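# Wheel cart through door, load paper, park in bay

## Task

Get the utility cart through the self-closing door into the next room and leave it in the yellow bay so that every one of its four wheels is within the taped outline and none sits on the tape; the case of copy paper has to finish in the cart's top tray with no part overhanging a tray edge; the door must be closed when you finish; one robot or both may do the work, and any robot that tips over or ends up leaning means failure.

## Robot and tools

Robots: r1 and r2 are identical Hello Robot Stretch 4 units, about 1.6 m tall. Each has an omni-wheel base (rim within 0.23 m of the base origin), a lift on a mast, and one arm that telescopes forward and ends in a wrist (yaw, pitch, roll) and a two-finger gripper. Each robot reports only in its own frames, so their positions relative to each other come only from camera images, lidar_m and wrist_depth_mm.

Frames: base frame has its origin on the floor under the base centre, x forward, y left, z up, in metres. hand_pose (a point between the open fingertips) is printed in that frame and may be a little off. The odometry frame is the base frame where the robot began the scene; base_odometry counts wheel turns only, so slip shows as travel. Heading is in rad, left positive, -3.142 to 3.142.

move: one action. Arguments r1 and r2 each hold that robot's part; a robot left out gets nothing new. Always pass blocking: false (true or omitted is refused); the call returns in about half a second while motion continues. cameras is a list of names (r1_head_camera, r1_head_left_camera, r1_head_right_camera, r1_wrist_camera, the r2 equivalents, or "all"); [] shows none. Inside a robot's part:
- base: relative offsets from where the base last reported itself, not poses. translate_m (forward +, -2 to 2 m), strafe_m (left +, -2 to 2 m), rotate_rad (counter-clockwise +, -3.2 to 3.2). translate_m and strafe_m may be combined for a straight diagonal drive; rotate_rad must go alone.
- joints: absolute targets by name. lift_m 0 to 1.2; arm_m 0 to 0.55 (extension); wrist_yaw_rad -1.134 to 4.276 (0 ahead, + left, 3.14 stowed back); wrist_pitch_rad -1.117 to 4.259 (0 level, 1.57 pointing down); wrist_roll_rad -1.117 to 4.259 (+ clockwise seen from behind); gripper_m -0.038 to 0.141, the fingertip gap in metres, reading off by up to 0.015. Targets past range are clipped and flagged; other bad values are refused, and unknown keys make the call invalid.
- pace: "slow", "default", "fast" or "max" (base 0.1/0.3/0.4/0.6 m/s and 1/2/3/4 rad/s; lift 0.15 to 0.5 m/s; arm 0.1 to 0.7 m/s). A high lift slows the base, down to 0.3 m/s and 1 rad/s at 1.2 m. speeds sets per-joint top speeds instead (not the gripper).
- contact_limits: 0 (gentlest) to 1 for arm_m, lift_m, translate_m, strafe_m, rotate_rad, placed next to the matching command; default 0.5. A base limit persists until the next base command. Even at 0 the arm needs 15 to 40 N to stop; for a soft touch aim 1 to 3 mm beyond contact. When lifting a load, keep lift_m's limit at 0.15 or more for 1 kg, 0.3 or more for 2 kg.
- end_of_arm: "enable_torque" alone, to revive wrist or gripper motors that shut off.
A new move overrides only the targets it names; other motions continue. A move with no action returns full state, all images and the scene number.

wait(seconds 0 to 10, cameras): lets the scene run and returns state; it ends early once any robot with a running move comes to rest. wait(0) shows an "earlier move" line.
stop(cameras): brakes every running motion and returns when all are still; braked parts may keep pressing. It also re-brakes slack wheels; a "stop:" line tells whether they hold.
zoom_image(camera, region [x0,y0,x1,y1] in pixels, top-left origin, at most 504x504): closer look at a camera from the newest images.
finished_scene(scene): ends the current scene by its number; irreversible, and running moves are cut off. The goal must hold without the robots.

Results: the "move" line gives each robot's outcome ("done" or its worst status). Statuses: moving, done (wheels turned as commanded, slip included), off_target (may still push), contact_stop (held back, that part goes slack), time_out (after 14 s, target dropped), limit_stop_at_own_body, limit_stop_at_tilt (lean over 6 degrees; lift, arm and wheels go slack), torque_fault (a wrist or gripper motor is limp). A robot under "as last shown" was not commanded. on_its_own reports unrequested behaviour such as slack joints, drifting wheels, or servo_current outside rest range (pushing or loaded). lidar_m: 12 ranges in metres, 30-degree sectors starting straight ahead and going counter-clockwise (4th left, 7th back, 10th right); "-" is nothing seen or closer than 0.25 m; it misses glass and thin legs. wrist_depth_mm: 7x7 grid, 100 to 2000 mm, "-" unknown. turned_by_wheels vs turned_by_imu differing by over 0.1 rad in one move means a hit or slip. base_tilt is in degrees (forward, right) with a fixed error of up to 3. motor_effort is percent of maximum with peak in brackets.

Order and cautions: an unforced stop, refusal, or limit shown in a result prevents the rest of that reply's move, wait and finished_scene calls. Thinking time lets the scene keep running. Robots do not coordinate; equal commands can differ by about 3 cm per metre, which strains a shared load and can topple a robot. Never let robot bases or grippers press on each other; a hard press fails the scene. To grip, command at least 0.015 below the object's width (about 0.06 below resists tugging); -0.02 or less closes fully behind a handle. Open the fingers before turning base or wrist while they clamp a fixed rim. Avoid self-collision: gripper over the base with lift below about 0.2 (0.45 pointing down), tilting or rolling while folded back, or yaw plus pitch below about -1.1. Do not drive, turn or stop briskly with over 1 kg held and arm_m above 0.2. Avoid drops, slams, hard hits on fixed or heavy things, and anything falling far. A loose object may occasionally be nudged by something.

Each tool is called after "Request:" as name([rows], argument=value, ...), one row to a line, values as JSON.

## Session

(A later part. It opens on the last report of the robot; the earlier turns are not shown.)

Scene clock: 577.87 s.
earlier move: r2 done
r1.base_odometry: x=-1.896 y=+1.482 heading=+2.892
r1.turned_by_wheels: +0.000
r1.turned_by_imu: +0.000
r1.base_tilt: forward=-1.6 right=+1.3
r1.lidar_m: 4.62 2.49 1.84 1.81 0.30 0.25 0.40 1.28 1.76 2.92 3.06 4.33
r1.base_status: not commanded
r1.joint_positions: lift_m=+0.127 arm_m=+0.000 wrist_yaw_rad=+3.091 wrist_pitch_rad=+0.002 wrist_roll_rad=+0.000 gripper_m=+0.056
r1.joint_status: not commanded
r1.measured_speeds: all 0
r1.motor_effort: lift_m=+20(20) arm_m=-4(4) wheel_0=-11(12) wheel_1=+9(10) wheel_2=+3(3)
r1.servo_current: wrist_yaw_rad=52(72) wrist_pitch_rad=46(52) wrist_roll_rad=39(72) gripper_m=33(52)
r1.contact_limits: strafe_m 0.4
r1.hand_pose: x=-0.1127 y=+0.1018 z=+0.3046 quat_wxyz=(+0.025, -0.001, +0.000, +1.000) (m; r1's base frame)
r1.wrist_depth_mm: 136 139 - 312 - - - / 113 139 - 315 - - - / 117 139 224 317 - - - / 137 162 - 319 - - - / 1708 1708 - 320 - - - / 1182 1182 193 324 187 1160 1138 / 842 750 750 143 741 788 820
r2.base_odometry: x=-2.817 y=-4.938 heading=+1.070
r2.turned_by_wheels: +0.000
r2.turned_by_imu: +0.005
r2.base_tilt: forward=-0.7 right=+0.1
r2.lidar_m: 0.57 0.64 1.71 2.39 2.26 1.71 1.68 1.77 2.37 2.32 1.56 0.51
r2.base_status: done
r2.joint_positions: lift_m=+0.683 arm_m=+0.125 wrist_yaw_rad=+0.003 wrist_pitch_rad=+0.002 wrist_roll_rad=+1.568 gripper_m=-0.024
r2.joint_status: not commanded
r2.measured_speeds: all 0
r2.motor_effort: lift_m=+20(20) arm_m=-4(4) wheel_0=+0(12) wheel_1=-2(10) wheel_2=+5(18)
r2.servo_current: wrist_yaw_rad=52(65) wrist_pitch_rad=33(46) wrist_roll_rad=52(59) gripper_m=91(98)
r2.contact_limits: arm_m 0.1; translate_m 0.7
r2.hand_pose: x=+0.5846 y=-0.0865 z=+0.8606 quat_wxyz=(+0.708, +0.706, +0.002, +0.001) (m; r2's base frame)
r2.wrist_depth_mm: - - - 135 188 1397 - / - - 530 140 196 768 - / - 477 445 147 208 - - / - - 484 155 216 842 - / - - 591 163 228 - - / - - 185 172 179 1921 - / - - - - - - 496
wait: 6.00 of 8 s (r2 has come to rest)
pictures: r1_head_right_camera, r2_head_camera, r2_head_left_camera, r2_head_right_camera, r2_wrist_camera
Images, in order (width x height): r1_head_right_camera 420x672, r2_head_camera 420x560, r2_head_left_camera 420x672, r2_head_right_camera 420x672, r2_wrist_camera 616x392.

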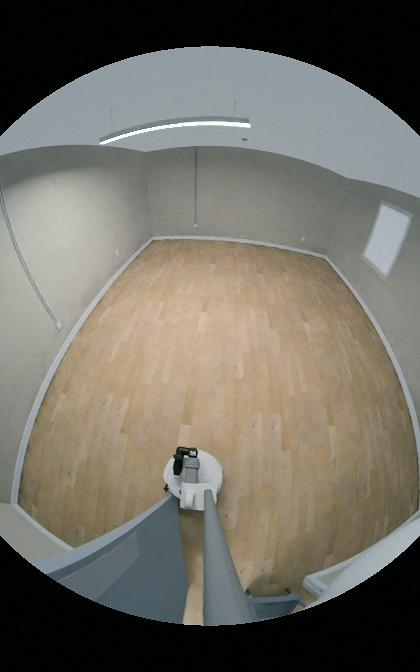

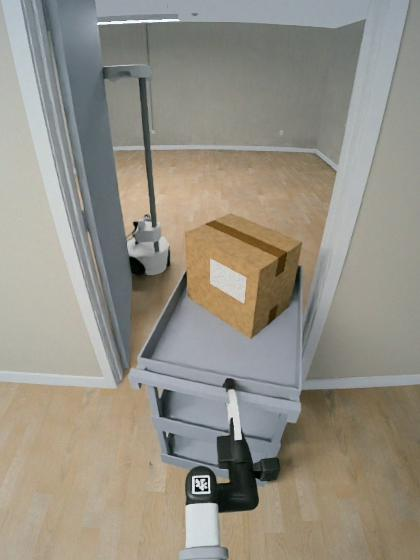

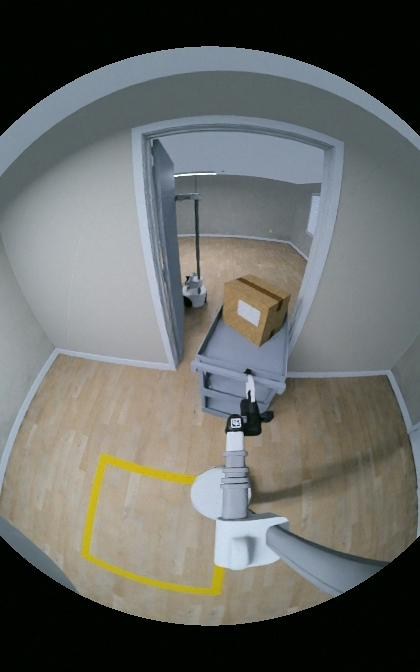

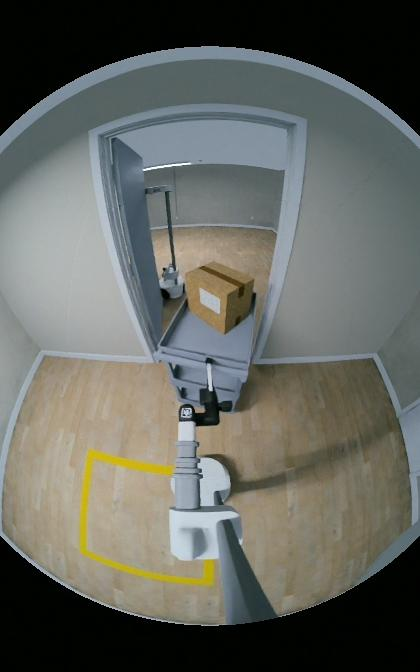

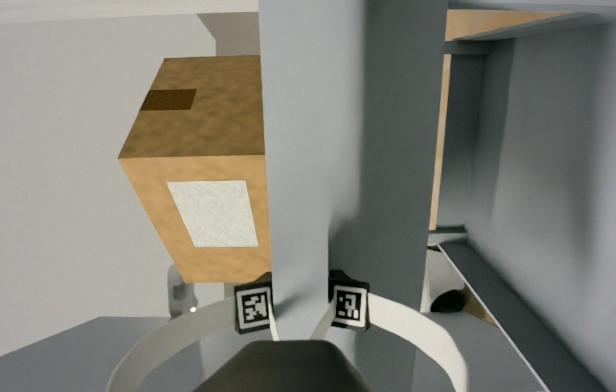

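Request:
move(blocking=false, r2={"base":{"translate_m":-0.4},"contact_limits":{"translate_m":0.7}})

Request:
wait(seconds=5, cameras=[])

Request:
move(blocking=false, r2={"base":{"translate_m":-0.3,"strafe_m":0.62},"contact_limits":{"translate_m":0.7}})

Request:
wait(seconds=5, cameras=["r2_head_camera","r2_head_left_camera","r2_head_right_camera","r2_wrist_camera"])

Scene clock: 592.60 s.
move: r2 moving
r1: as last shown
r1.base_tilt: forward=-1.5 right=+1.3
r1.lidar_m: 4.61 2.50 1.89 1.82 0.33 0.25 0.39 1.31 1.77 2.90 3.06 4.30
r1.motor_effort: lift_m=+20(20) arm_m=-4(4) wheel_0=-12(12) wheel_1=+9(10) wheel_2=+3(3)
r1.servo_current: wrist_yaw_rad=52(59) wrist_pitch_rad=46(46) wrist_roll_rad=46(59) gripper_m=46(46)
r1.contact_limits: strafe_m 0.4
r1.wrist_depth_mm: 136 139 - 312 - - - / 113 139 - 314 - - - / 117 139 224 314 - - - / 137 162 - 317 - - - / 1708 1708 1921 320 - - - / 1182 1205 195 324 188 1160 1138 / 842 750 759 143 741 778 831
r2.base_odometry: x=-2.832 y=-4.965 heading=+1.070
r2.turned_by_wheels: +0.000
r2.turned_by_imu: +0.001
r2.base_tilt: forward=-0.7 right=+0.0
r2.lidar_m: 0.55 0.64 1.76 2.41 2.22 1.69 1.63 1.75 2.39 2.34 1.61 0.50
r2.base_status: translate_m moving
r2.joint_positions: lift_m=+0.683 arm_m=+0.125 wrist_yaw_rad=+0.003 wrist_pitch_rad=+0.002 wrist_roll_rad=+1.568 gripper_m=-0.024
r2.joint_status: not commanded
r2.measured_speeds: translate_m=-0.123 strafe_m=+0.002 rotate_rad=+0.000 lift_m=+0.000 arm_m=+0.000 wrist_yaw_rad=+0.000 wrist_pitch_rad=+0.000 wrist_roll_rad=+0.000
r2.motor_effort: lift_m=+20(20) arm_m=-3(4) wheel_0=-6(8) wheel_1=-8(9) wheel_2=+18(18)
r2.servo_current: wrist_yaw_rad=39(59) wrist_pitch_rad=39(46) wrist_roll_rad=46(52) gripper_m=85(91)
r2.contact_limits: arm_m 0.1; translate_m 0.7
r2.hand_pose: x=+0.5846 y=-0.0865 z=+0.8606 quat_wxyz=(+0.708, +0.706, +0.002, +0.001) (m; r2's base frame)
r2.wrist_depth_mm: - - - 134 188 732 - / - - 525 141 197 768 - / - 480 445 147 208 - - / - - 484 155 217 842 - / - - 591 165 229 - - / - - 185 173 179 1808 - / - - - - - - 492
pictures: none

Scene clock: 594.93 s.
earlier move: r2 done
r1.base_odometry: x=-1.896 y=+1.482 heading=+2.892
r1.turned_by_wheels: +0.000
r1.turned_by_imu: +0.000
r1.base_tilt: forward=-1.5 right=+1.3
r1.lidar_m: 4.62 2.50 1.89 1.83 0.32 0.25 0.37 1.56 1.79 2.90 3.07 4.35
r1.base_status: not commanded
r1.joint_positions: lift_m=+0.127 arm_m=+0.000 wrist_yaw_rad=+3.091 wrist_pitch_rad=+0.002 wrist_roll_rad=+0.000 gripper_m=+0.056
r1.joint_status: not commanded
r1.measured_speeds: all 0
r1.motor_effort: lift_m=+20(20) arm_m=-4(4) wheel_0=-12(12) wheel_1=+10(10) wheel_2=+3(3)
r1.servo_current: wrist_yaw_rad=39(72) wrist_pitch_rad=39(52) wrist_roll_rad=46(72) gripper_m=39(46)
r1.contact_limits: strafe_m 0.4
r1.hand_pose: x=-0.1127 y=+0.1018 z=+0.3046 quat_wxyz=(+0.025, -0.001, +0.000, +1.000) (m; r1's base frame)
r1.wrist_depth_mm: 136 138 - 312 - - - / 113 139 - 315 - - - / 116 140 224 317 - - - / 137 163 - 317 - - - / 1756 1983 - 320 - - - / 1182 1182 193 322 187 1138 1138 / 842 750 759 143 741 778 820
r2.base_odometry: x=-3.009 y=-5.288 heading=+1.070
r2.turned_by_wheels: +0.000
r2.turned_by_imu: +0.001
r2.base_tilt: forward=-0.6 right=+0.1
r2.lidar_m: 0.55 0.61 2.30 2.41 1.74 1.32 1.26 1.35 1.94 2.27 2.09 0.52
r2.base_status: done
r2.joint_positions: lift_m=+0.683 arm_m=+0.125 wrist_yaw_rad=+0.003 wrist_pitch_rad=+0.002 wrist_roll_rad=+1.568 gripper_m=-0.024
r2.joint_status: not commanded
r2.measured_speeds: all 0
r2.motor_effort: lift_m=+20(20) arm_m=-4(4) wheel_0=+1(10) wheel_1=-3(10) wheel_2=+2(18)
r2.servo_current: wrist_yaw_rad=52(59) wrist_pitch_rad=46(46) wrist_roll_rad=39(59) gripper_m=91(98)
r2.contact_limits: arm_m 0.1; translate_m 0.7
r2.hand_pose: x=+0.5846 y=-0.0865 z=+0.8606 quat_wxyz=(+0.708, +0.706, +0.002, +0.001) (m; r2's base frame)
r2.wrist_depth_mm: - - - 135 189 - - / - - 530 141 198 759 - / - 480 455 148 209 - - / - - 480 155 216 842 - / - - 585 163 228 - - / - - 185 173 179 - - / - - - - - - 496
wait: 2.33 of 5 s (r2 has come to rest)
pictures: none
No camera images: "cameras" was empty.

Scene clock: 595.43 s.
move: r2 moving
r1: as last shown
r1.base_tilt: forward=-1.5 right=+1.4
r1.lidar_m: 4.62 2.48 1.87 1.82 0.29 0.25 0.36 1.58 1.77 2.90 3.07 4.34
r1.motor_effort: lift_m=+20(20) arm_m=-4(4) wheel_0=-12(12) wheel_1=+9(9) wheel_2=+3(3)
r1.servo_current: wrist_yaw_rad=39(65) wrist_pitch_rad=39(46) wrist_roll_rad=46(59) gripper_m=46(46)
r1.contact_limits: strafe_m 0.4
r1.wrist_depth_mm: 137 138 - 312 - - - / 113 139 - 315 - - - / 117 139 223 315 - - - / 137 162 - 319 - - - / 1756 1921 - 322 - - - / 1160 1182 193 324 187 1138 1118 / 842 759 759 143 741 768 820
r2.base_odometry: x=-3.040 y=-5.287 heading=+1.069
r2.turned_by_wheels: -0.001
r2.turned_by_imu: -0.001
r2.base_tilt: forward=-0.6 right=+0.0
r2.lidar_m: 0.53 0.64 2.33 2.37 1.74 1.29 1.26 1.33 1.89 2.32 2.11 0.52
r2.base_status: translate_m moving; strafe_m moving
r2.joint_positions: lift_m=+0.683 arm_m=+0.125 wrist_yaw_rad=-0.004 wrist_pitch_rad=+0.002 wrist_roll_rad=+1.568 gripper_m=-0.024
r2.joint_status: not commanded
r2.measured_speeds: translate_m=-0.054 strafe_m=+0.109 rotate_rad=-0.004 lift_m=+0.000 arm_m=+0.000 wrist_yaw_rad=-0.024 wrist_pitch_rad=+0.000 wrist_roll_rad=+0.000
r2.motor_effort: lift_m=+20(20) arm_m=-3(4) wheel_0=-16(16) wheel_1=+8(9) wheel_2=+7(11)
r2.servo_current: wrist_yaw_rad=46(52) wrist_pitch_rad=46(46) wrist_roll_rad=52(59) gripper_m=91(91)
r2.contact_limits: arm_m 0.1; translate_m 0.7
r2.hand_pose: x=+0.5839 y=-0.0886 z=+0.8606 quat_wxyz=(+0.708, +0.706, -0.001, -0.002) (m; r2's base frame)
r2.wrist_depth_mm: - - - 138 193 - - / - - 539 145 201 778 - / - 492 459 150 209 - - / - - 480 158 219 842 - / - - 574 167 230 - - / - - 186 174 179 - - / - - - - - - 500
pictures: none

Scene clock: 598.73 s.
earlier move: r2 done
r1.base_odometry: x=-1.896 y=+1.482 heading=+2.892
r1.turned_by_wheels: +0.000
r1.turned_by_imu: +0.000
r1.base_tilt: forward=-1.5 right=+1.3
r1.lidar_m: 4.60 2.50 1.88 1.82 0.29 0.25 0.38 1.57 1.80 2.91 3.07 4.33
r1.base_status: not commanded
r1.joint_positions: lift_m=+0.127 arm_m=+0.000 wrist_yaw_rad=+3.091 wrist_pitch_rad=+0.002 wrist_roll_rad=+0.000 gripper_m=+0.056
r1.joint_status: not commanded
r1.measured_speeds: all 0
r1.motor_effort: lift_m=+20(20) arm_m=-4(4) wheel_0=-12(12) wheel_1=+9(10) wheel_2=+3(3)
r1.servo_current: wrist_yaw_rad=33(72) wrist_pitch_rad=46(52) wrist_roll_rad=46(65) gripper_m=39(46)
r1.contact_limits: strafe_m 0.4
r1.hand_pose: x=-0.1127 y=+0.1018 z=+0.3046 quat_wxyz=(+0.025, -0.001, +0.000, +1.000) (m; r1's base frame)
r1.wrist_depth_mm: 136 138 - 312 - - - / 113 139 - 314 - - - / 117 139 234 315 - - - / 137 162 - 319 - - - / 1983 - - 320 - - - / 1182 1205 193 324 187 1182 1118 / 831 750 750 143 741 788 820
r2.base_odometry: x=-3.697 y=-5.254 heading=+1.069
r2.turned_by_wheels: -0.001
r2.turned_by_imu: -0.006
r2.base_tilt: forward=-0.7 right=+0.1
r2.lidar_m: 0.55 1.97 1.88 1.82 1.31 0.97 0.93 1.01 1.43 2.89 0.78 0.44
r2.base_status: done
r2.joint_positions: lift_m=+0.683 arm_m=+0.125 wrist_yaw_rad=-0.017 wrist_pitch_rad=+0.002 wrist_roll_rad=+1.569 gripper_m=-0.024
r2.joint_status: not commanded
r2.measured_speeds: all 0
r2.motor_effort: lift_m=+20(20) arm_m=-3(4) wheel_0=-9(21) wheel_1=+0(9) wheel_2=-5(11)
r2.servo_current: wrist_yaw_rad=98(111) wrist_pitch_rad=39(46) wrist_roll_rad=52(65) gripper_m=91(98)
r2.contact_limits: arm_m 0.1; translate_m 0.7
r2.hand_pose: x=+0.5827 y=-0.0924 z=+0.8606 quat_wxyz=(+0.708, +0.706, -0.006, -0.007) (m; r2's base frame)
r2.wrist_depth_mm: - - - - - - - / - - - - - - - / - - - - - - - / - - - - - - - / - - - - - - - / - - - - - - 1160 / - - - - - - 1182
wait: 3.30 of 5 s (r2 has come to rest)
pictures: r2_head_camera, r2_head_left_camera, r2_head_right_camera, r2_wrist_camera
Images, in order (width x height): r2_head_camera 420x560, r2_head_left_camera 420x672, r2_head_right_camera 420x672, r2_wrist_camera 616x392.

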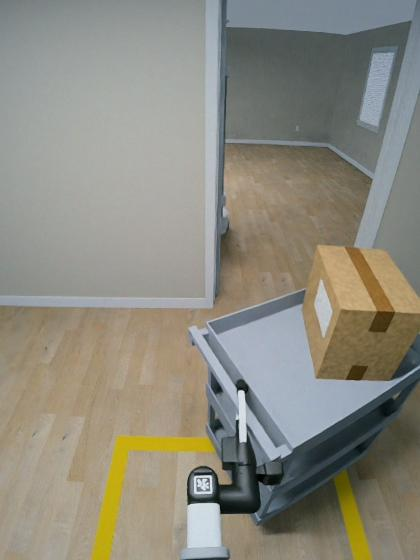

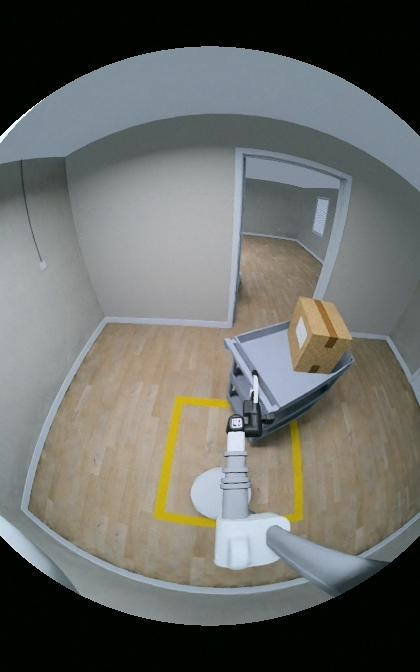

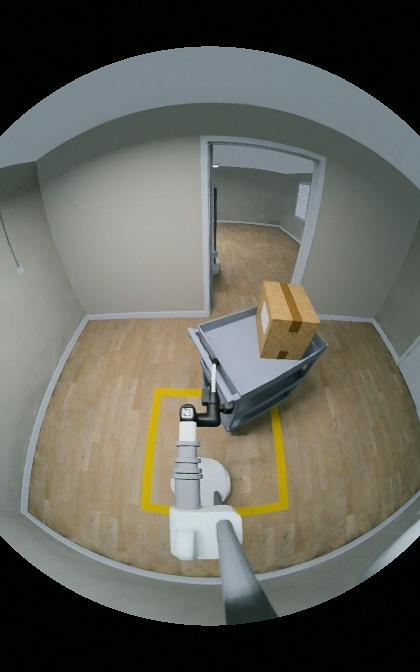

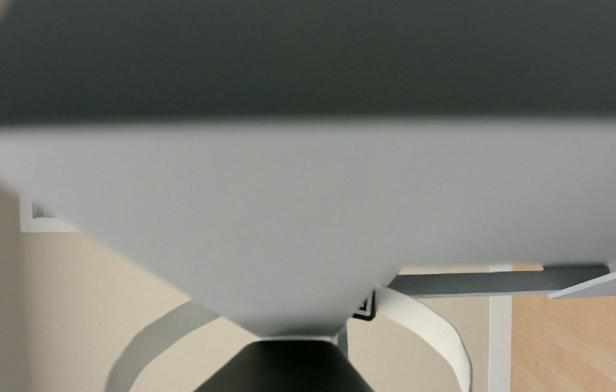

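Request:
move(blocking=false, r2={"base":{"translate_m":0.05,"strafe_m":0.42},"contact_limits":{"translate_m":0.7}})

Request:
wait(seconds=5, cameras=[])

Request:
move(blocking=false, r2={"base":{"rotate_rad":-0.52},"pace":"slow","contact_limits":{"rotate_rad":0.8}})

Request:
wait(seconds=4, cameras=["r2_head_camera","r2_head_left_camera","r2_wrist_camera"])

Request:
move(blocking=false, r2={"base":{"translate_m":-0.01,"strafe_m":0.318},"contact_limits":{"translate_m":0.7}})

Request:
wait(seconds=5, cameras=[])

Request:
move(blocking=false, r2={"base":{"rotate_rad":-0.52},"pace":"slow","contact_limits":{"rotate_rad":0.8}})

Request:
wait(seconds=4, cameras=["r2_head_camera","r2_head_left_camera","r2_wrist_camera"])

Scene clock: 628.67 s.
move: r2 moving
r1: as last shown
r1.lidar_m: 4.60 2.49 1.88 1.81 0.29 0.25 0.37 1.56 1.79 2.90 3.08 4.34
r1.motor_effort: lift_m=+20(20) arm_m=-4(4) wheel_0=-11(12) wheel_1=+9(10) wheel_2=+3(3)
r1.servo_current: wrist_yaw_rad=59(65) wrist_pitch_rad=46(46) wrist_roll_rad=59(65) gripper_m=39(52)
r1.contact_limits: strafe_m 0.4
r1.wrist_depth_mm: 136 138 - 314 - - - / 113 139 - 315 - - - / 117 139 233 317 - - - / 137 162 - 319 - - - / 1863 - - 322 - - - / 1182 1160 193 324 187 1160 1118 / 842 750 759 143 750 778 820
r2.base_odometry: x=-3.725 y=-5.234 heading=+1.066
r2.turned_by_wheels: -0.002
r2.turned_by_imu: -0.003
r2.base_tilt: forward=-0.7 right=+0.2
r2.lidar_m: 0.58 1.96 1.86 1.79 1.29 0.98 0.94 0.99 1.42 2.90 0.72 0.44
r2.base_status: translate_m moving; strafe_m moving
r2.joint_positions: lift_m=+0.683 arm_m=+0.125 wrist_yaw_rad=-0.019 wrist_pitch_rad=+0.002 wrist_roll_rad=+1.569 gripper_m=-0.024
r2.joint_status: not commanded
r2.measured_speeds: translate_m=+0.019 strafe_m=+0.131 rotate_rad=-0.004 lift_m=+0.000 arm_m=+0.000 wrist_yaw_rad=-0.003 wrist_pitch_rad=+0.000 wrist_roll_rad=+0.000
r2.motor_effort: lift_m=+20(20) arm_m=-4(4) wheel_0=-18(23) wheel_1=+5(8) wheel_2=-16(17)
r2.servo_current: wrist_yaw_rad=104(117) wrist_pitch_rad=39(46) wrist_roll_rad=52(52) gripper_m=85(91)
r2.contact_limits: arm_m 0.1; translate_m 0.7
r2.hand_pose: x=+0.5825 y=-0.0930 z=+0.8606 quat_wxyz=(+0.708, +0.706, -0.006, -0.007) (m; r2's base frame)
r2.wrist_depth_mm: - - - - - - - / - - - - - - - / - - - - - - - / - - - - - - - / - - - - - - - / - - - - - - 1229 / - - - - - - 1160
pictures: none

Scene clock: 631.03 s.
earlier move: r2 done
r1.base_odometry: x=-1.896 y=+1.482 heading=+2.892
r1.turned_by_wheels: +0.000
r1.turned_by_imu: +0.000
r1.base_tilt: forward=-1.5 right=+1.3
r1.lidar_m: 4.62 2.47 1.87 1.83 0.33 0.25 0.37 1.57 1.80 2.92 3.06 4.32
r1.base_status: not commanded
r1.joint_positions: lift_m=+0.127 arm_m=+0.000 wrist_yaw_rad=+3.091 wrist_pitch_rad=+0.002 wrist_roll_rad=+0.000 gripper_m=+0.056
r1.joint_status: not commanded
r1.measured_speeds: all 0
r1.motor_effort: lift_m=+20(20) arm_m=-4(4) wheel_0=-12(12) wheel_1=+9(10) wheel_2=+3(3)
r1.servo_current: wrist_yaw_rad=59(72) wrist_pitch_rad=46(52) wrist_roll_rad=39(65) gripper_m=33(52)
r1.contact_limits: strafe_m 0.4
r1.hand_pose: x=-0.1127 y=+0.1018 z=+0.3046 quat_wxyz=(+0.025, -0.001, +0.000, +1.000) (m; r1's base frame)
r1.wrist_depth_mm: 136 138 - 312 - - - / 113 139 - 314 - - - / 117 139 224 317 - - - / 137 162 - 319 - - - / 1983 - - 322 - - - / 1205 1205 194 322 187 1160 1138 / 842 750 759 143 741 778 831
r2.base_odometry: x=-4.041 y=-5.007 heading=+1.069
r2.turned_by_wheels: +0.003
r2.turned_by_imu: -0.007
r2.base_tilt: forward=-0.7 right=+0.1
r2.lidar_m: 0.57 1.90 1.46 1.39 1.34 1.00 0.98 1.04 1.45 3.32 2.50 0.45
r2.base_status: done
r2.joint_positions: lift_m=+0.683 arm_m=+0.125 wrist_yaw_rad=+0.008 wrist_pitch_rad=+0.002 wrist_roll_rad=+1.569 gripper_m=-0.024
r2.joint_status: not commanded
r2.measured_speeds: all 0
r2.motor_effort: lift_m=+20(20) arm_m=+4(4) wheel_0=+5(23) wheel_1=+5(8) wheel_2=-2(20)
r2.servo_current: wrist_yaw_rad=52(163) wrist_pitch_rad=46(46) wrist_roll_rad=46(65) gripper_m=91(91)
r2.contact_limits: arm_m 0.1; translate_m 0.7
r2.hand_pose: x=+0.5850 y=-0.0850 z=+0.8606 quat_wxyz=(+0.708, +0.706, +0.003, +0.002) (m; r2's base frame)
r2.wrist_depth_mm: 1464 342 - - - - - / - 442 - - - - - / - - - - 146 - - / - - - - 181 - - / - - - - 215 - 512 / - - 183 131 178 - 473 / - - - - - - 1078
wait: 2.37 of 5 s (r2 has come to rest)
pictures: none
No camera images: "cameras" was empty.

Scene clock: 631.53 s.
move: r2 moving
r1: as last shown
r1.base_tilt: forward=-1.6 right=+1.3
r1.lidar_m: 4.62 2.46 1.86 1.82 0.32 0.25 0.39 1.58 1.77 2.90 3.07 4.32
r1.servo_current: wrist_yaw_rad=46(59) wrist_pitch_rad=39(46) wrist_roll_rad=46(59) gripper_m=46(46)
r1.contact_limits: strafe_m 0.4
r1.wrist_depth_mm: 136 138 - 310 - - - / 113 139 - 315 - - - / 117 140 224 319 - - - / 137 162 - 319 - - - / 1921 - - 320 - - - / 1182 1205 193 324 187 1160 1138 / 842 750 750 143 741 788 842
r2.base_odometry: x=-4.041 y=-5.007 heading=+0.945
r2.turned_by_wheels: -0.124
r2.turned_by_imu: -0.120
r2.base_tilt: forward=-0.7 right=+0.0
r2.lidar_m: 0.54 1.85 1.51 1.39 1.43 1.06 0.95 1.00 1.28 2.93 2.80 0.46
r2.base_status: rotate_rad moving
r2.joint_positions: lift_m=+0.683 arm_m=+0.125 wrist_yaw_rad=+0.011 wrist_pitch_rad=+0.002 wrist_roll_rad=+1.569 gripper_m=-0.024
r2.joint_status: not commanded
r2.measured_speeds: translate_m=+0.001 strafe_m=+0.001 rotate_rad=-0.493 lift_m=+0.000 arm_m=+0.000 wrist_yaw_rad=+0.000 wrist_pitch_rad=+0.000 wrist_roll_rad=+0.000
r2.motor_effort: lift_m=+20(20) arm_m=+4(4) wheel_0=+19(20) wheel_1=+13(13) wheel_2=+13(14)
r2.servo_current: wrist_yaw_rad=65(78) wrist_pitch_rad=33(46) wrist_roll_rad=46(59) gripper_m=85(91)
r2.contact_limits: arm_m 0.1; rotate_rad 0.8
r2.hand_pose: x=+0.5853 y=-0.0841 z=+0.8606 quat_wxyz=(+0.708, +0.706, +0.005, +0.003) (m; r2's base frame)
r2.wrist_depth_mm: - 379 379 - 131 - - / - 387 392 - 146 - - / 1576 517 521 - 163 - - / - - - 104 186 - - / - - - 121 216 - - / - - 183 149 178 - 488 / - - - - - - 436
pictures: none

Scene clock: 632.77 s.
earlier move: r2 done
r1.base_odometry: x=-1.896 y=+1.482 heading=+2.892
r1.turned_by_wheels: +0.000
r1.turned_by_imu: +0.000
r1.base_tilt: forward=-1.5 right=+1.3
r1.lidar_m: 4.61 2.48 1.88 1.81 0.31 0.25 0.39 1.56 1.79 2.91 3.07 4.32
r1.base_status: not commanded
r1.joint_positions: lift_m=+0.127 arm_m=+0.000 wrist_yaw_rad=+3.091 wrist_pitch_rad=+0.002 wrist_roll_rad=+0.000 gripper_m=+0.056
r1.joint_status: not commanded
r1.measured_speeds: all 0
r1.motor_effort: lift_m=+20(20) arm_m=-4(4) wheel_0=-11(12) wheel_1=+9(10) wheel_2=+3(3)
r1.servo_current: wrist_yaw_rad=52(59) wrist_pitch_rad=33(46) wrist_roll_rad=46(59) gripper_m=46(46)
r1.contact_limits: strafe_m 0.4
r1.hand_pose: x=-0.1127 y=+0.1018 z=+0.3046 quat_wxyz=(+0.025, -0.001, +0.000, +1.000) (m; r1's base frame)
r1.wrist_depth_mm: 136 138 - 312 - - - / 113 139 - 312 - - - / 117 139 233 315 - - - / 137 162 - 319 - - - / 1983 - - 322 - - - / 1205 1182 195 325 187 1160 1118 / 854 750 759 143 741 778 820
r2.base_odometry: x=-4.040 y=-5.007 heading=+0.550
r2.turned_by_wheels: -0.395
r2.turned_by_imu: -0.384
r2.base_tilt: forward=-0.6 right=+0.1
r2.lidar_m: 0.49 0.48 1.90 1.46 1.39 1.38 0.99 0.97 1.04 1.47 3.33 0.55
r2.base_status: done
r2.joint_positions: lift_m=+0.683 arm_m=+0.125 wrist_yaw_rad=+0.006 wrist_pitch_rad=+0.002 wrist_roll_rad=+1.569 gripper_m=-0.024
r2.joint_status: not commanded
r2.measured_speeds: all 0
r2.motor_effort: lift_m=+20(20) arm_m=-3(4) wheel_0=+3(20) wheel_1=+4(13) wheel_2=+6(15)
r2.servo_current: wrist_yaw_rad=52(78) wrist_pitch_rad=39(46) wrist_roll_rad=52(59) gripper_m=85(91)
r2.contact_limits: arm_m 0.1; rotate_rad 0.8
r2.hand_pose: x=+0.5848 y=-0.0858 z=+0.8606 quat_wxyz=(+0.708, +0.706, +0.003, +0.001) (m; r2's base frame)
r2.wrist_depth_mm: - - - 193 255 1366 1060 / - - - 190 254 1430 1160 / 1863 - - 185 246 1708 - / 1756 - 603 181 241 831 - / 1661 - 469 179 236 820 - / 1576 - 186 175 179 - - / - 136 521 - 229 - -
wait: 1.23 of 4 s (r2 has come to rest)
pictures: r2_head_camera, r2_head_left_camera, r2_wrist_camera
Images, in order (width x height): r2_head_camera 420x560, r2_head_left_camera 420x672, r2_wrist_camera 616x392.

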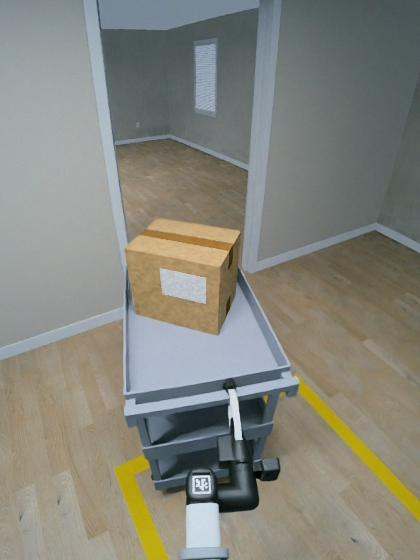

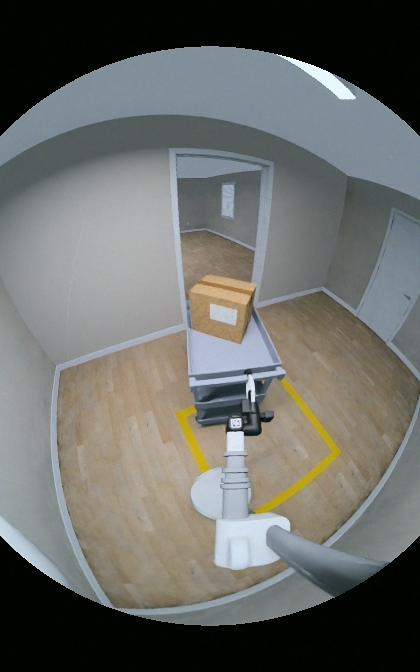

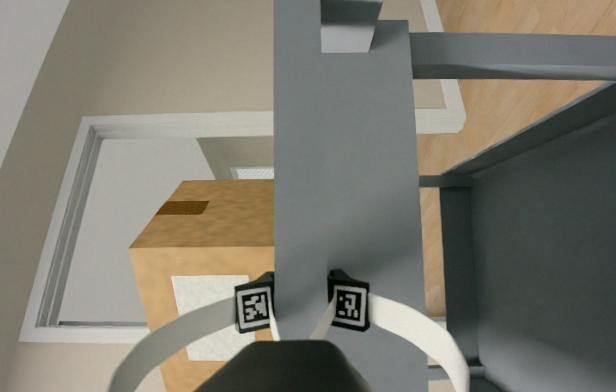

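Scene clock: 633.27 s.
move: r2 moving
r1: as last shown
r1.base_tilt: forward=-1.6 right=+1.3
r1.lidar_m: 4.62 2.48 1.88 1.83 0.32 0.25 0.40 1.58 1.80 2.90 3.08 4.34
r1.motor_effort: lift_m=+20(20) arm_m=-4(4) wheel_0=-11(12) wheel_1=+9(9) wheel_2=+3(3)
r1.servo_current: wrist_yaw_rad=72(72) wrist_pitch_rad=39(52) wrist_roll_rad=39(59) gripper_m=39(46)
r1.contact_limits: strafe_m 0.4
r1.wrist_depth_mm: 136 138 - 312 - - - / 113 139 - 312 - - - / 117 139 233 315 - - - / 137 162 - 319 - - - / 1921 - - 319 - - - / 1182 1205 193 322 187 1138 1138 / 842 741 750 143 759 778 820
r2.base_odometry: x=-4.060 y=-4.978 heading=+0.550
r2.turned_by_wheels: +0.000
r2.turned_by_imu: +0.000
r2.base_tilt: forward=-0.7 right=+0.1
r2.lidar_m: 0.48 0.50 1.88 1.39 1.36 1.33 1.04 0.99 1.04 1.50 3.35 0.56
r2.base_status: translate_m moving; strafe_m moving
r2.joint_positions: lift_m=+0.683 arm_m=+0.125 wrist_yaw_rad=-0.002 wrist_pitch_rad=+0.002 wrist_roll_rad=+1.569 gripper_m=-0.024
r2.joint_status: not commanded
r2.measured_speeds: translate_m=-0.005 strafe_m=+0.138 rotate_rad=+0.005 lift_m=+0.000 arm_m=+0.000 wrist_yaw_rad=-0.010 wrist_pitch_rad=+0.000 wrist_roll_rad=+0.000
r2.motor_effort: lift_m=+20(20) arm_m=-4(4) wheel_0=-15(15) wheel_1=+8(11) wheel_2=+2(6)
r2.servo_current: wrist_yaw_rad=59(65) wrist_pitch_rad=39(46) wrist_roll_rad=39(52) gripper_m=91(98)
r2.contact_limits: arm_m 0.1; translate_m 0.7
r2.hand_pose: x=+0.5841 y=-0.0880 z=+0.8606 quat_wxyz=(+0.708, +0.706, +0.000, -0.001) (m; r2's base frame)
r2.wrist_depth_mm: - - - 193 254 260 1060 / - - - 189 251 1499 1118 / 1863 - - 184 244 1708 - / 1808 - 585 181 241 820 - / 1708 - 466 178 236 778 - / 1576 - 186 174 179 - - / - 136 525 - 229 - -
pictures: none

Scene clock: 635.17 s.
earlier move: r2 done
r1.base_odometry: x=-1.896 y=+1.482 heading=+2.892
r1.turned_by_wheels: +0.000
r1.turned_by_imu: +0.000
r1.base_tilt: forward=-1.5 right=+1.4
r1.lidar_m: 4.62 2.51 1.87 1.83 0.33 0.25 0.40 1.57 1.80 2.91 3.09 4.33
r1.base_status: not commanded
r1.joint_positions: lift_m=+0.127 arm_m=+0.000 wrist_yaw_rad=+3.091 wrist_pitch_rad=+0.002 wrist_roll_rad=+0.000 gripper_m=+0.056
r1.joint_status: not commanded
r1.measured_speeds: all 0
r1.motor_effort: lift_m=+20(20) arm_m=-4(4) wheel_0=-11(12) wheel_1=+9(10) wheel_2=+3(3)
r1.servo_current: wrist_yaw_rad=52(72) wrist_pitch_rad=39(52) wrist_roll_rad=59(59) gripper_m=39(52)
r1.contact_limits: strafe_m 0.4
r1.hand_pose: x=-0.1127 y=+0.1018 z=+0.3046 quat_wxyz=(+0.025, -0.001, +0.000, +1.000) (m; r1's base frame)
r1.wrist_depth_mm: 136 138 - 310 - - - / 113 139 - 314 - - - / 117 140 224 315 - - - / 137 162 - 317 - - - / 1983 - - 320 - - - / 1160 1182 194 324 187 1182 1118 / 842 750 759 143 741 778 820
r2.base_odometry: x=-4.215 y=-4.741 heading=+0.551
r2.turned_by_wheels: +0.001
r2.turned_by_imu: +0.000
r2.base_tilt: forward=-0.7 right=+0.1
r2.lidar_m: 0.53 0.64 1.52 1.13 1.10 1.20 1.14 1.12 1.16 1.68 3.60 0.51
r2.base_status: done
r2.joint_positions: lift_m=+0.683 arm_m=+0.125 wrist_yaw_rad=-0.004 wrist_pitch_rad=+0.002 wrist_roll_rad=+1.569 gripper_m=-0.024
r2.joint_status: not commanded
r2.measured_speeds: all 0
r2.motor_effort: lift_m=+20(20) arm_m=-3(4) wheel_0=-1(19) wheel_1=+1(11) wheel_2=+6(8)
r2.servo_current: wrist_yaw_rad=52(65) wrist_pitch_rad=46(46) wrist_roll_rad=59(65) gripper_m=91(98)
r2.contact_limits: arm_m 0.1; translate_m 0.7
r2.hand_pose: x=+0.5839 y=-0.0886 z=+0.8606 quat_wxyz=(+0.708, +0.706, -0.001, -0.002) (m; r2's base frame)
r2.wrist_depth_mm: - - - 133 186 723 - / 1863 1983 517 139 196 - - / 1756 473 445 146 207 - - / 1618 - 488 154 218 - - / 1537 - 603 163 228 - - / - - 181 173 171 - - / - 136 - - - - 488
wait: 1.90 of 5 s (r2 has come to rest)
pictures: none
No camera images: "cameras" was empty.

Scene clock: 635.67 s.
move: r2 moving
r1: as last shown
r1.base_tilt: forward=-1.5 right=+1.3
r1.lidar_m: 4.59 2.49 1.88 1.83 0.28 0.25 0.39 1.56 1.78 2.91 3.09 4.32
r1.motor_effort: lift_m=+19(20) arm_m=-4(4) wheel_0=-12(12) wheel_1=+9(10) wheel_2=+3(3)
r1.servo_current: wrist_yaw_rad=46(65) wrist_pitch_rad=46(52) wrist_roll_rad=59(65) gripper_m=39(46)
r1.contact_limits: strafe_m 0.4
r1.wrist_depth_mm: 136 138 - 312 - - - / 113 139 - 315 - - - / 117 139 224 317 - - - / 137 162 - 319 - - - / - - - 322 - - - / 1205 1182 194 324 187 1160 1118 / 854 750 759 143 741 778 831
r2.base_odometry: x=-4.215 y=-4.741 heading=+0.426
r2.turned_by_wheels: -0.124
r2.turned_by_imu: -0.120
r2.base_tilt: forward=-0.7 right=+0.1
r2.lidar_m: 0.52 0.57 1.70 1.20 1.12 1.13 1.21 1.10 1.14 1.47 3.38 0.54
r2.base_status: rotate_rad moving
r2.joint_positions: lift_m=+0.683 arm_m=+0.125 wrist_yaw_rad=+0.008 wrist_pitch_rad=+0.002 wrist_roll_rad=+1.569 gripper_m=-0.024
r2.joint_status: not commanded
r2.measured_speeds: translate_m=+0.000 strafe_m=-0.003 rotate_rad=-0.488 lift_m=+0.000 arm_m=+0.000 wrist_yaw_rad=+0.000 wrist_pitch_rad=+0.000 wrist_roll_rad=+0.000
r2.motor_effort: lift_m=+20(20) arm_m=-4(4) wheel_0=+13(15) wheel_1=+9(9) wheel_2=+16(16)
r2.servo_current: wrist_yaw_rad=52(65) wrist_pitch_rad=39(46) wrist_roll_rad=52(59) gripper_m=91(91)
r2.contact_limits: arm_m 0.1; rotate_rad 0.8
r2.hand_pose: x=+0.5850 y=-0.0851 z=+0.8606 quat_wxyz=(+0.708, +0.706, +0.003, +0.002) (m; r2's base frame)
r2.wrist_depth_mm: - - - 150 206 218 1060 / - - - 154 211 778 - / 1863 - 517 158 217 - - / 1708 480 459 163 224 - - / 1576 - 525 168 230 - - / - - 187 174 179 - - / - - - - - - -
pictures: none

Scene clock: 636.90 s.
earlier move: r2 done
r1.base_odometry: x=-1.896 y=+1.482 heading=+2.892
r1.turned_by_wheels: +0.000
r1.turned_by_imu: +0.000
r1.base_tilt: forward=-1.5 right=+1.3
r1.lidar_m: 4.61 2.48 1.88 1.81 0.34 0.25 0.40 1.56 1.80 2.91 3.05 4.33
r1.base_status: not commanded
r1.joint_positions: lift_m=+0.127 arm_m=+0.000 wrist_yaw_rad=+3.091 wrist_pitch_rad=+0.002 wrist_roll_rad=+0.000 gripper_m=+0.056
r1.joint_status: not commanded
r1.measured_speeds: all 0
r1.motor_effort: lift_m=+20(20) arm_m=-4(4) wheel_0=-11(12) wheel_1=+9(10) wheel_2=+3(3)
r1.servo_current: wrist_yaw_rad=52(65) wrist_pitch_rad=46(52) wrist_roll_rad=39(65) gripper_m=46(46)
r1.contact_limits: strafe_m 0.4
r1.hand_pose: x=-0.1127 y=+0.1018 z=+0.3046 quat_wxyz=(+0.025, -0.001, +0.000, +1.000) (m; r1's base frame)
r1.wrist_depth_mm: 136 139 - 310 - - - / 113 139 - 315 - - - / 117 139 225 317 - - - / 137 162 - 319 - - - / 1983 - - 320 - - - / 1182 1205 194 324 187 1138 1118 / 842 759 759 143 741 788 831
r2.base_odometry: x=-4.215 y=-4.741 heading=+0.032
r2.turned_by_wheels: -0.395
r2.turned_by_imu: -0.383
r2.base_tilt: forward=-0.7 right=+0.0
r2.lidar_m: 0.38 0.39 1.67 1.54 1.16 1.11 1.18 1.13 1.11 1.19 1.68 0.60
r2.base_status: done
r2.joint_positions: lift_m=+0.683 arm_m=+0.125 wrist_yaw_rad=-0.004 wrist_pitch_rad=+0.002 wrist_roll_rad=+1.569 gripper_m=-0.024
r2.joint_status: not commanded
r2.measured_speeds: all 0
r2.motor_effort: lift_m=+20(20) arm_m=-3(4) wheel_0=+2(16) wheel_1=+3(10) wheel_2=+4(17)
r2.servo_current: wrist_yaw_rad=33(78) wrist_pitch_rad=33(46) wrist_roll_rad=39(65) gripper_m=85(91)
r2.contact_limits: arm_m 0.1; rotate_rad 0.8
r2.hand_pose: x=+0.5839 y=-0.0886 z=+0.8606 quat_wxyz=(+0.708, +0.706, -0.001, -0.002) (m; r2's base frame)
r2.wrist_depth_mm: - - - - - 1756 1182 / - - - 287 - 1661 1182 / - - - 246 329 340 342 / - - - 210 287 1708 1255 / - - - 191 250 1708 535 / - - 187 169 172 683 - / 1756 1863 415 - 210 - -
wait: 1.23 of 4 s (r2 has come to rest)
pictures: r2_head_camera, r2_head_left_camera, r2_wrist_camera
Images, in order (width x height): r2_head_camera 420x560, r2_head_left_camera 420x672, r2_wrist_camera 616x392.

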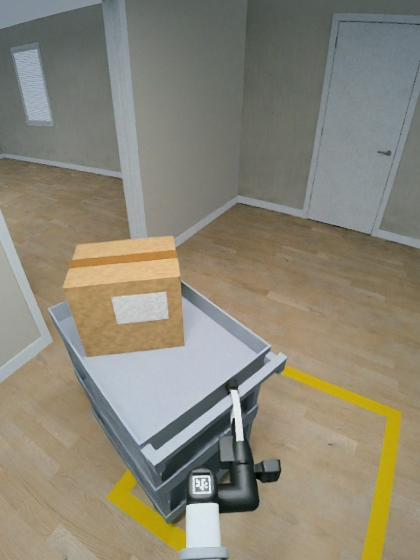

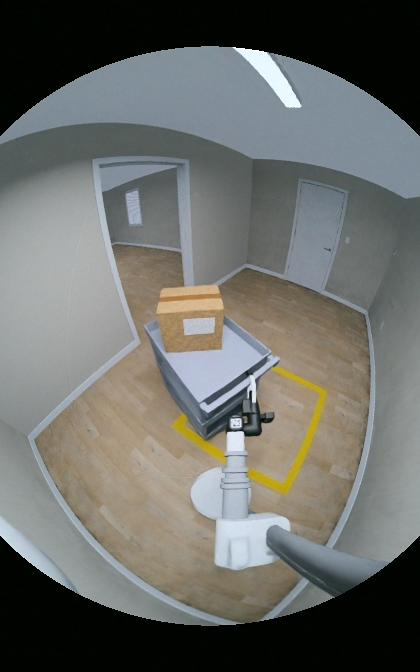

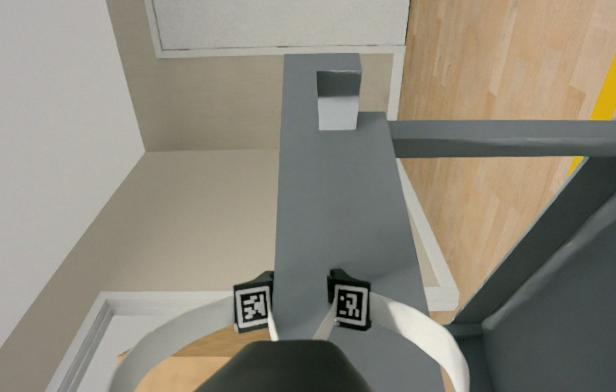

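Request:
move(blocking=false, r2={"base":{"translate_m":0.13,"strafe_m":-0.17},"pace":"slow","contact_limits":{"translate_m":0.7}})

Request:
wait(seconds=5, cameras=["r2_head_left_camera"])

Request:
move(blocking=false, r2={"base":{"translate_m":-0.18,"strafe_m":-0.33},"pace":"slow","contact_limits":{"translate_m":0.7}})

Request:
wait(seconds=7, cameras=["r2_head_camera","r2_head_left_camera","r2_head_right_camera"])

Scene clock: 664.97 s.
move: r2 moving
r1: as last shown
r1.lidar_m: 4.62 2.46 1.89 1.82 0.31 0.25 0.37 1.57 1.80 2.90 3.09 4.38
r1.servo_current: wrist_yaw_rad=39(65) wrist_pitch_rad=39(46) wrist_roll_rad=39(59) gripper_m=39(52)
r1.contact_limits: strafe_m 0.4
r1.wrist_depth_mm: 136 138 - 312 - - - / 113 139 - 314 - - - / 117 139 225 317 - - - / 137 162 - 319 - - - / 1921 - - 320 - - - / 1182 1182 193 322 188 1160 1138 / 842 750 750 143 741 778 831
r2.base_odometry: x=-4.207 y=-4.751 heading=+0.031
r2.turned_by_wheels: +0.000
r2.turned_by_imu: +0.000
r2.base_tilt: forward=-0.7 right=+0.1
r2.lidar_m: 0.38 0.41 1.68 1.55 1.14 1.12 1.21 1.12 1.10 1.17 1.70 0.60
r2.base_status: translate_m moving; strafe_m moving
r2.joint_positions: lift_m=+0.683 arm_m=+0.125 wrist_yaw_rad=-0.003 wrist_pitch_rad=+0.002 wrist_roll_rad=+1.569 gripper_m=-0.024
r2.joint_status: not commanded
r2.measured_speeds: translate_m=+0.030 strafe_m=-0.039 rotate_rad=-0.001 lift_m=+0.000 arm_m=+0.000 wrist_yaw_rad=+0.000 wrist_pitch_rad=+0.000 wrist_roll_rad=+0.000
r2.motor_effort: lift_m=+20(20) arm_m=-4(4) wheel_0=+7(12) wheel_1=-5(6) wheel_2=-8(10)
r2.servo_current: wrist_yaw_rad=39(52) wrist_pitch_rad=39(46) wrist_roll_rad=46(59) gripper_m=85(91)
r2.contact_limits: arm_m 0.1; translate_m 0.7
r2.hand_pose: x=+0.5840 y=-0.0883 z=+0.8606 quat_wxyz=(+0.708, +0.706, +0.000, -0.002) (m; r2's base frame)
r2.wrist_depth_mm: - - - - - 1661 1160 / - - - 287 - 1661 1160 / - - - 246 327 338 338 / - - - 215 287 1756 1281 / - - - 187 251 1756 535 / - - 188 169 179 723 - / 1756 1863 413 - 210 - -
pictures: none

Scene clock: 667.87 s.
earlier move: r2 done
r1.base_odometry: x=-1.896 y=+1.482 heading=+2.892
r1.turned_by_wheels: +0.000
r1.turned_by_imu: +0.000
r1.base_tilt: forward=-1.5 right=+1.3
r1.lidar_m: 4.62 2.51 1.90 1.81 0.33 0.25 0.38 1.55 1.77 2.90 3.08 4.34
r1.base_status: not commanded
r1.joint_positions: lift_m=+0.127 arm_m=+0.000 wrist_yaw_rad=+3.091 wrist_pitch_rad=+0.002 wrist_roll_rad=+0.000 gripper_m=+0.056
r1.joint_status: not commanded
r1.measured_speeds: all 0
r1.motor_effort: lift_m=+20(20) arm_m=-4(4) wheel_0=-12(12) wheel_1=+9(10) wheel_2=+3(3)
r1.servo_current: wrist_yaw_rad=39(72) wrist_pitch_rad=39(52) wrist_roll_rad=33(72) gripper_m=39(52)
r1.contact_limits: strafe_m 0.4
r1.hand_pose: x=-0.1127 y=+0.1018 z=+0.3046 quat_wxyz=(+0.025, -0.001, +0.000, +1.000) (m; r1's base frame)
r1.wrist_depth_mm: 136 138 - 312 - - - / 113 139 - 315 - - - / 117 139 224 317 - - - / 137 162 - 317 - - - / 1983 - - 320 - - - / 1160 1229 193 322 187 1160 1138 / 842 759 759 143 750 778 820
r2.base_odometry: x=-4.080 y=-4.907 heading=+0.032
r2.turned_by_wheels: +0.000
r2.turned_by_imu: +0.001
r2.base_tilt: forward=-0.7 right=+0.0
r2.lidar_m: 0.33 0.36 1.74 1.81 1.36 1.31 1.38 1.07 1.05 1.10 1.60 0.65
r2.base_status: done
r2.joint_positions: lift_m=+0.683 arm_m=+0.125 wrist_yaw_rad=+0.001 wrist_pitch_rad=+0.002 wrist_roll_rad=+1.569 gripper_m=-0.024
r2.joint_status: not commanded
r2.measured_speeds: all 0
r2.motor_effort: lift_m=+20(20) arm_m=-4(4) wheel_0=+7(12) wheel_1=-2(7) wheel_2=-5(12)
r2.servo_current: wrist_yaw_rad=59(59) wrist_pitch_rad=39(46) wrist_roll_rad=52(59) gripper_m=85(98)
r2.contact_limits: arm_m 0.1; translate_m 0.7
r2.hand_pose: x=+0.5843 y=-0.0873 z=+0.8606 quat_wxyz=(+0.708, +0.706, +0.001, +0.000) (m; r2's base frame)
r2.wrist_depth_mm: - - - - - 1661 1182 / - - - - - 1708 1160 / - - - 327 - 1708 1182 / - - - 246 351 362 366 / - - - 190 270 1756 1281 / - - 189 160 179 1576 484 / 1808 - - - 202 - -
wait: 2.90 of 5 s (r2 has come to rest)
pictures: r2_head_left_camera
Images, in order (width x height): r2_head_left_camera 420x672.

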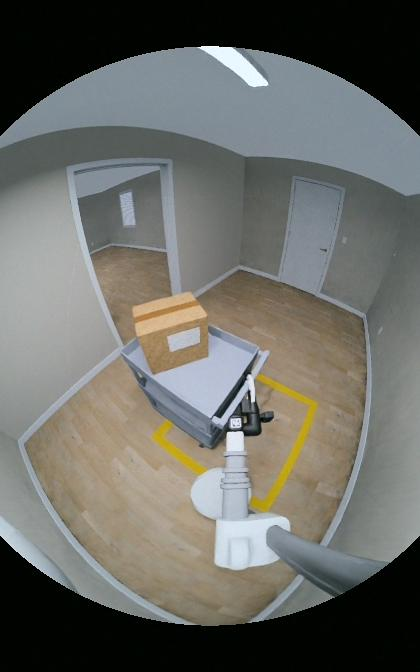

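Scene clock: 668.37 s.
move: r2 moving
r1: as last shown
r1.base_tilt: forward=-1.6 right=+1.4
r1.lidar_m: 4.61 2.46 1.85 1.82 0.33 0.25 0.40 1.55 1.74 2.90 3.08 4.35
r1.servo_current: wrist_yaw_rad=39(78) wrist_pitch_rad=46(46) wrist_roll_rad=59(59) gripper_m=46(46)
r1.contact_limits: strafe_m 0.4
r1.wrist_depth_mm: 136 138 - 312 - - - / 113 139 - 315 - - - / 117 139 224 317 - - - / 137 162 - 319 - - - / 1921 - - 320 - - - / 1182 1182 193 322 187 1138 1138 / 842 750 759 143 732 778 809
r2.base_odometry: x=-4.085 y=-4.918 heading=+0.033
r2.turned_by_wheels: +0.001
r2.turned_by_imu: +0.002
r2.base_tilt: forward=-0.6 right=+0.1
r2.lidar_m: 0.35 0.36 1.77 1.81 1.36 1.29 1.41 1.07 1.03 1.08 1.57 0.74
r2.base_status: translate_m moving; strafe_m moving
r2.joint_positions: lift_m=+0.683 arm_m=+0.125 wrist_yaw_rad=+0.006 wrist_pitch_rad=+0.002 wrist_roll_rad=+1.569 gripper_m=-0.024
r2.joint_status: not commanded
r2.measured_speeds: translate_m=-0.024 strafe_m=-0.043 rotate_rad=+0.005 lift_m=+0.000 arm_m=+0.000 wrist_yaw_rad=+0.018 wrist_pitch_rad=+0.000 wrist_roll_rad=+0.000
r2.motor_effort: lift_m=+20(20) arm_m=-4(4) wheel_0=+9(12) wheel_1=-7(7) wheel_2=+12(12)
r2.servo_current: wrist_yaw_rad=59(59) wrist_pitch_rad=39(46) wrist_roll_rad=46(59) gripper_m=85(85)
r2.contact_limits: arm_m 0.1; translate_m 0.7
r2.hand_pose: x=+0.5848 y=-0.0858 z=+0.8606 quat_wxyz=(+0.708, +0.706, +0.003, +0.001) (m; r2's base frame)
r2.wrist_depth_mm: - - - - - 1661 1138 / - - - - - 1756 1160 / - - - 317 - 1708 1205 / - - - 300 353 366 366 / - - - 190 267 1708 1255 / - - 188 160 179 1618 492 / 1808 - - - 202 - -
pictures: none

Scene clock: 672.90 s.
earlier move: r2 done
r1.base_odometry: x=-1.896 y=+1.482 heading=+2.892
r1.turned_by_wheels: +0.000
r1.turned_by_imu: +0.000
r1.base_tilt: forward=-1.5 right=+1.4
r1.lidar_m: 4.60 2.47 1.89 1.82 0.32 0.25 0.41 1.56 1.77 2.91 3.08 4.36
r1.base_status: not commanded
r1.joint_positions: lift_m=+0.127 arm_m=+0.000 wrist_yaw_rad=+3.091 wrist_pitch_rad=+0.002 wrist_roll_rad=+0.000 gripper_m=+0.056
r1.joint_status: not commanded
r1.measured_speeds: all 0
r1.motor_effort: lift_m=+20(20) arm_m=-4(4) wheel_0=-11(12) wheel_1=+9(10) wheel_2=+3(3)
r1.servo_current: wrist_yaw_rad=46(78) wrist_pitch_rad=39(52) wrist_roll_rad=52(65) gripper_m=39(52)
r1.contact_limits: strafe_m 0.4
r1.hand_pose: x=-0.1127 y=+0.1018 z=+0.3046 quat_wxyz=(+0.025, -0.001, +0.000, +1.000) (m; r1's base frame)
r1.wrist_depth_mm: 136 138 - 310 - - - / 113 139 - 315 - - - / 117 140 223 317 - - - / 137 162 - 319 - - - / 1983 - - 322 - - - / 1182 1229 194 324 187 1160 1138 / 854 750 741 143 750 778 809
r2.base_odometry: x=-4.249 y=-5.243 heading=+0.033
r2.turned_by_wheels: +0.000
r2.turned_by_imu: +0.002
r2.base_tilt: forward=-0.7 right=+0.1
r2.lidar_m: 0.35 0.34 2.12 1.85 1.39 1.34 0.92 0.69 0.65 0.72 1.05 0.71
r2.base_status: done
r2.joint_positions: lift_m=+0.683 arm_m=+0.125 wrist_yaw_rad=+0.008 wrist_pitch_rad=+0.002 wrist_roll_rad=+1.569 gripper_m=-0.024
r2.joint_status: not commanded
r2.measured_speeds: all 0
r2.motor_effort: lift_m=+20(20) arm_m=-3(4) wheel_0=+9(16) wheel_1=-3(9) wheel_2=+9(15)
r2.servo_current: wrist_yaw_rad=46(72) wrist_pitch_rad=46(46) wrist_roll_rad=46(59) gripper_m=85(98)
r2.contact_limits: arm_m 0.1; translate_m 0.7
r2.hand_pose: x=+0.5850 y=-0.0851 z=+0.8606 quat_wxyz=(+0.708, +0.706, +0.003, +0.002) (m; r2's base frame)
r2.wrist_depth_mm: - - - - - 1661 1160 / - - - - - 1661 1182 / - - - 338 - 1708 1182 / - - - 253 357 364 364 / - - - 192 274 1708 1255 / - - 189 160 179 1576 492 / - - - - 203 - -
wait: 4.53 of 7 s (r2 has come to rest)
pictures: r2_head_camera, r2_head_left_camera, r2_head_right_camera
Images, in order (width x height): r2_head_camera 420x560, r2_head_left_camera 420x672, r2_head_right_camera 420x672.

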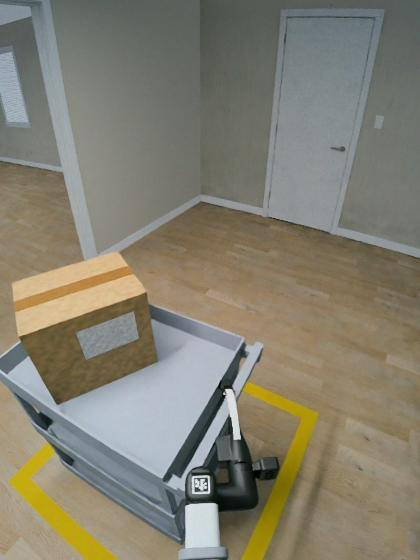

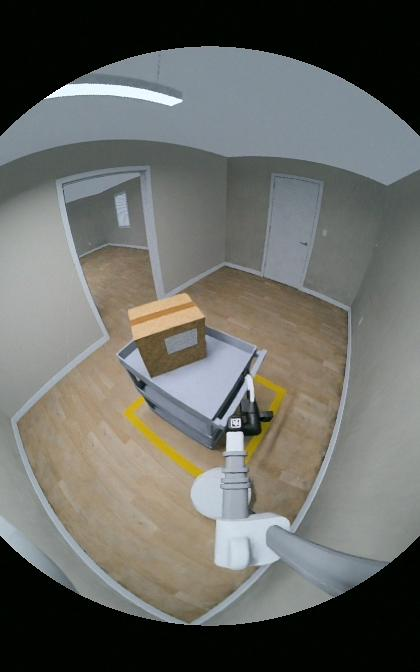

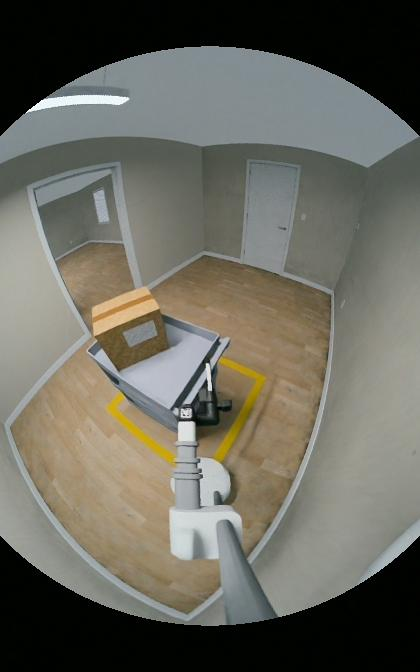

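Request:
zoom_image(camera="r2_head_camera", region=[0, 300, 340, 560])

Request:
zoom_image(camera="r2_head_left_camera", region=[90, 280, 310, 520])

Scaled by 1.482 from the camera's 420x560 image, which has a finer 1200x1600 frame.

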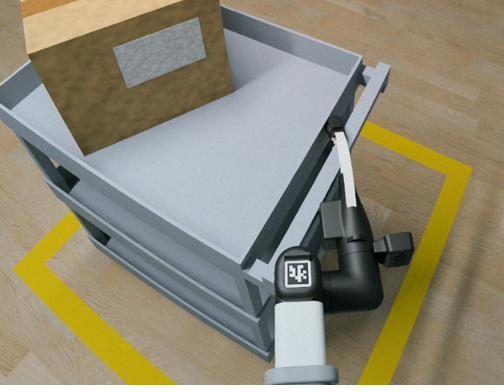

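Scaled by 2.100 from the camera's 420x672 image, which has a finer 600x960 frame.

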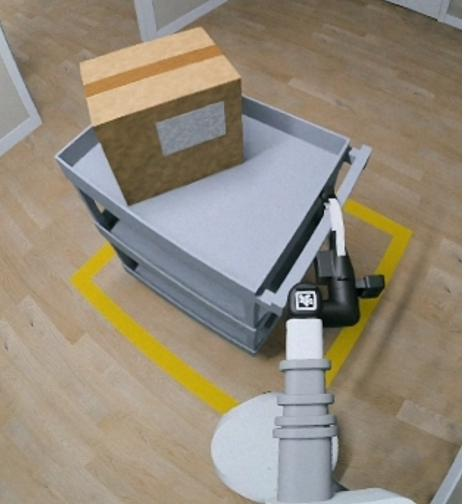

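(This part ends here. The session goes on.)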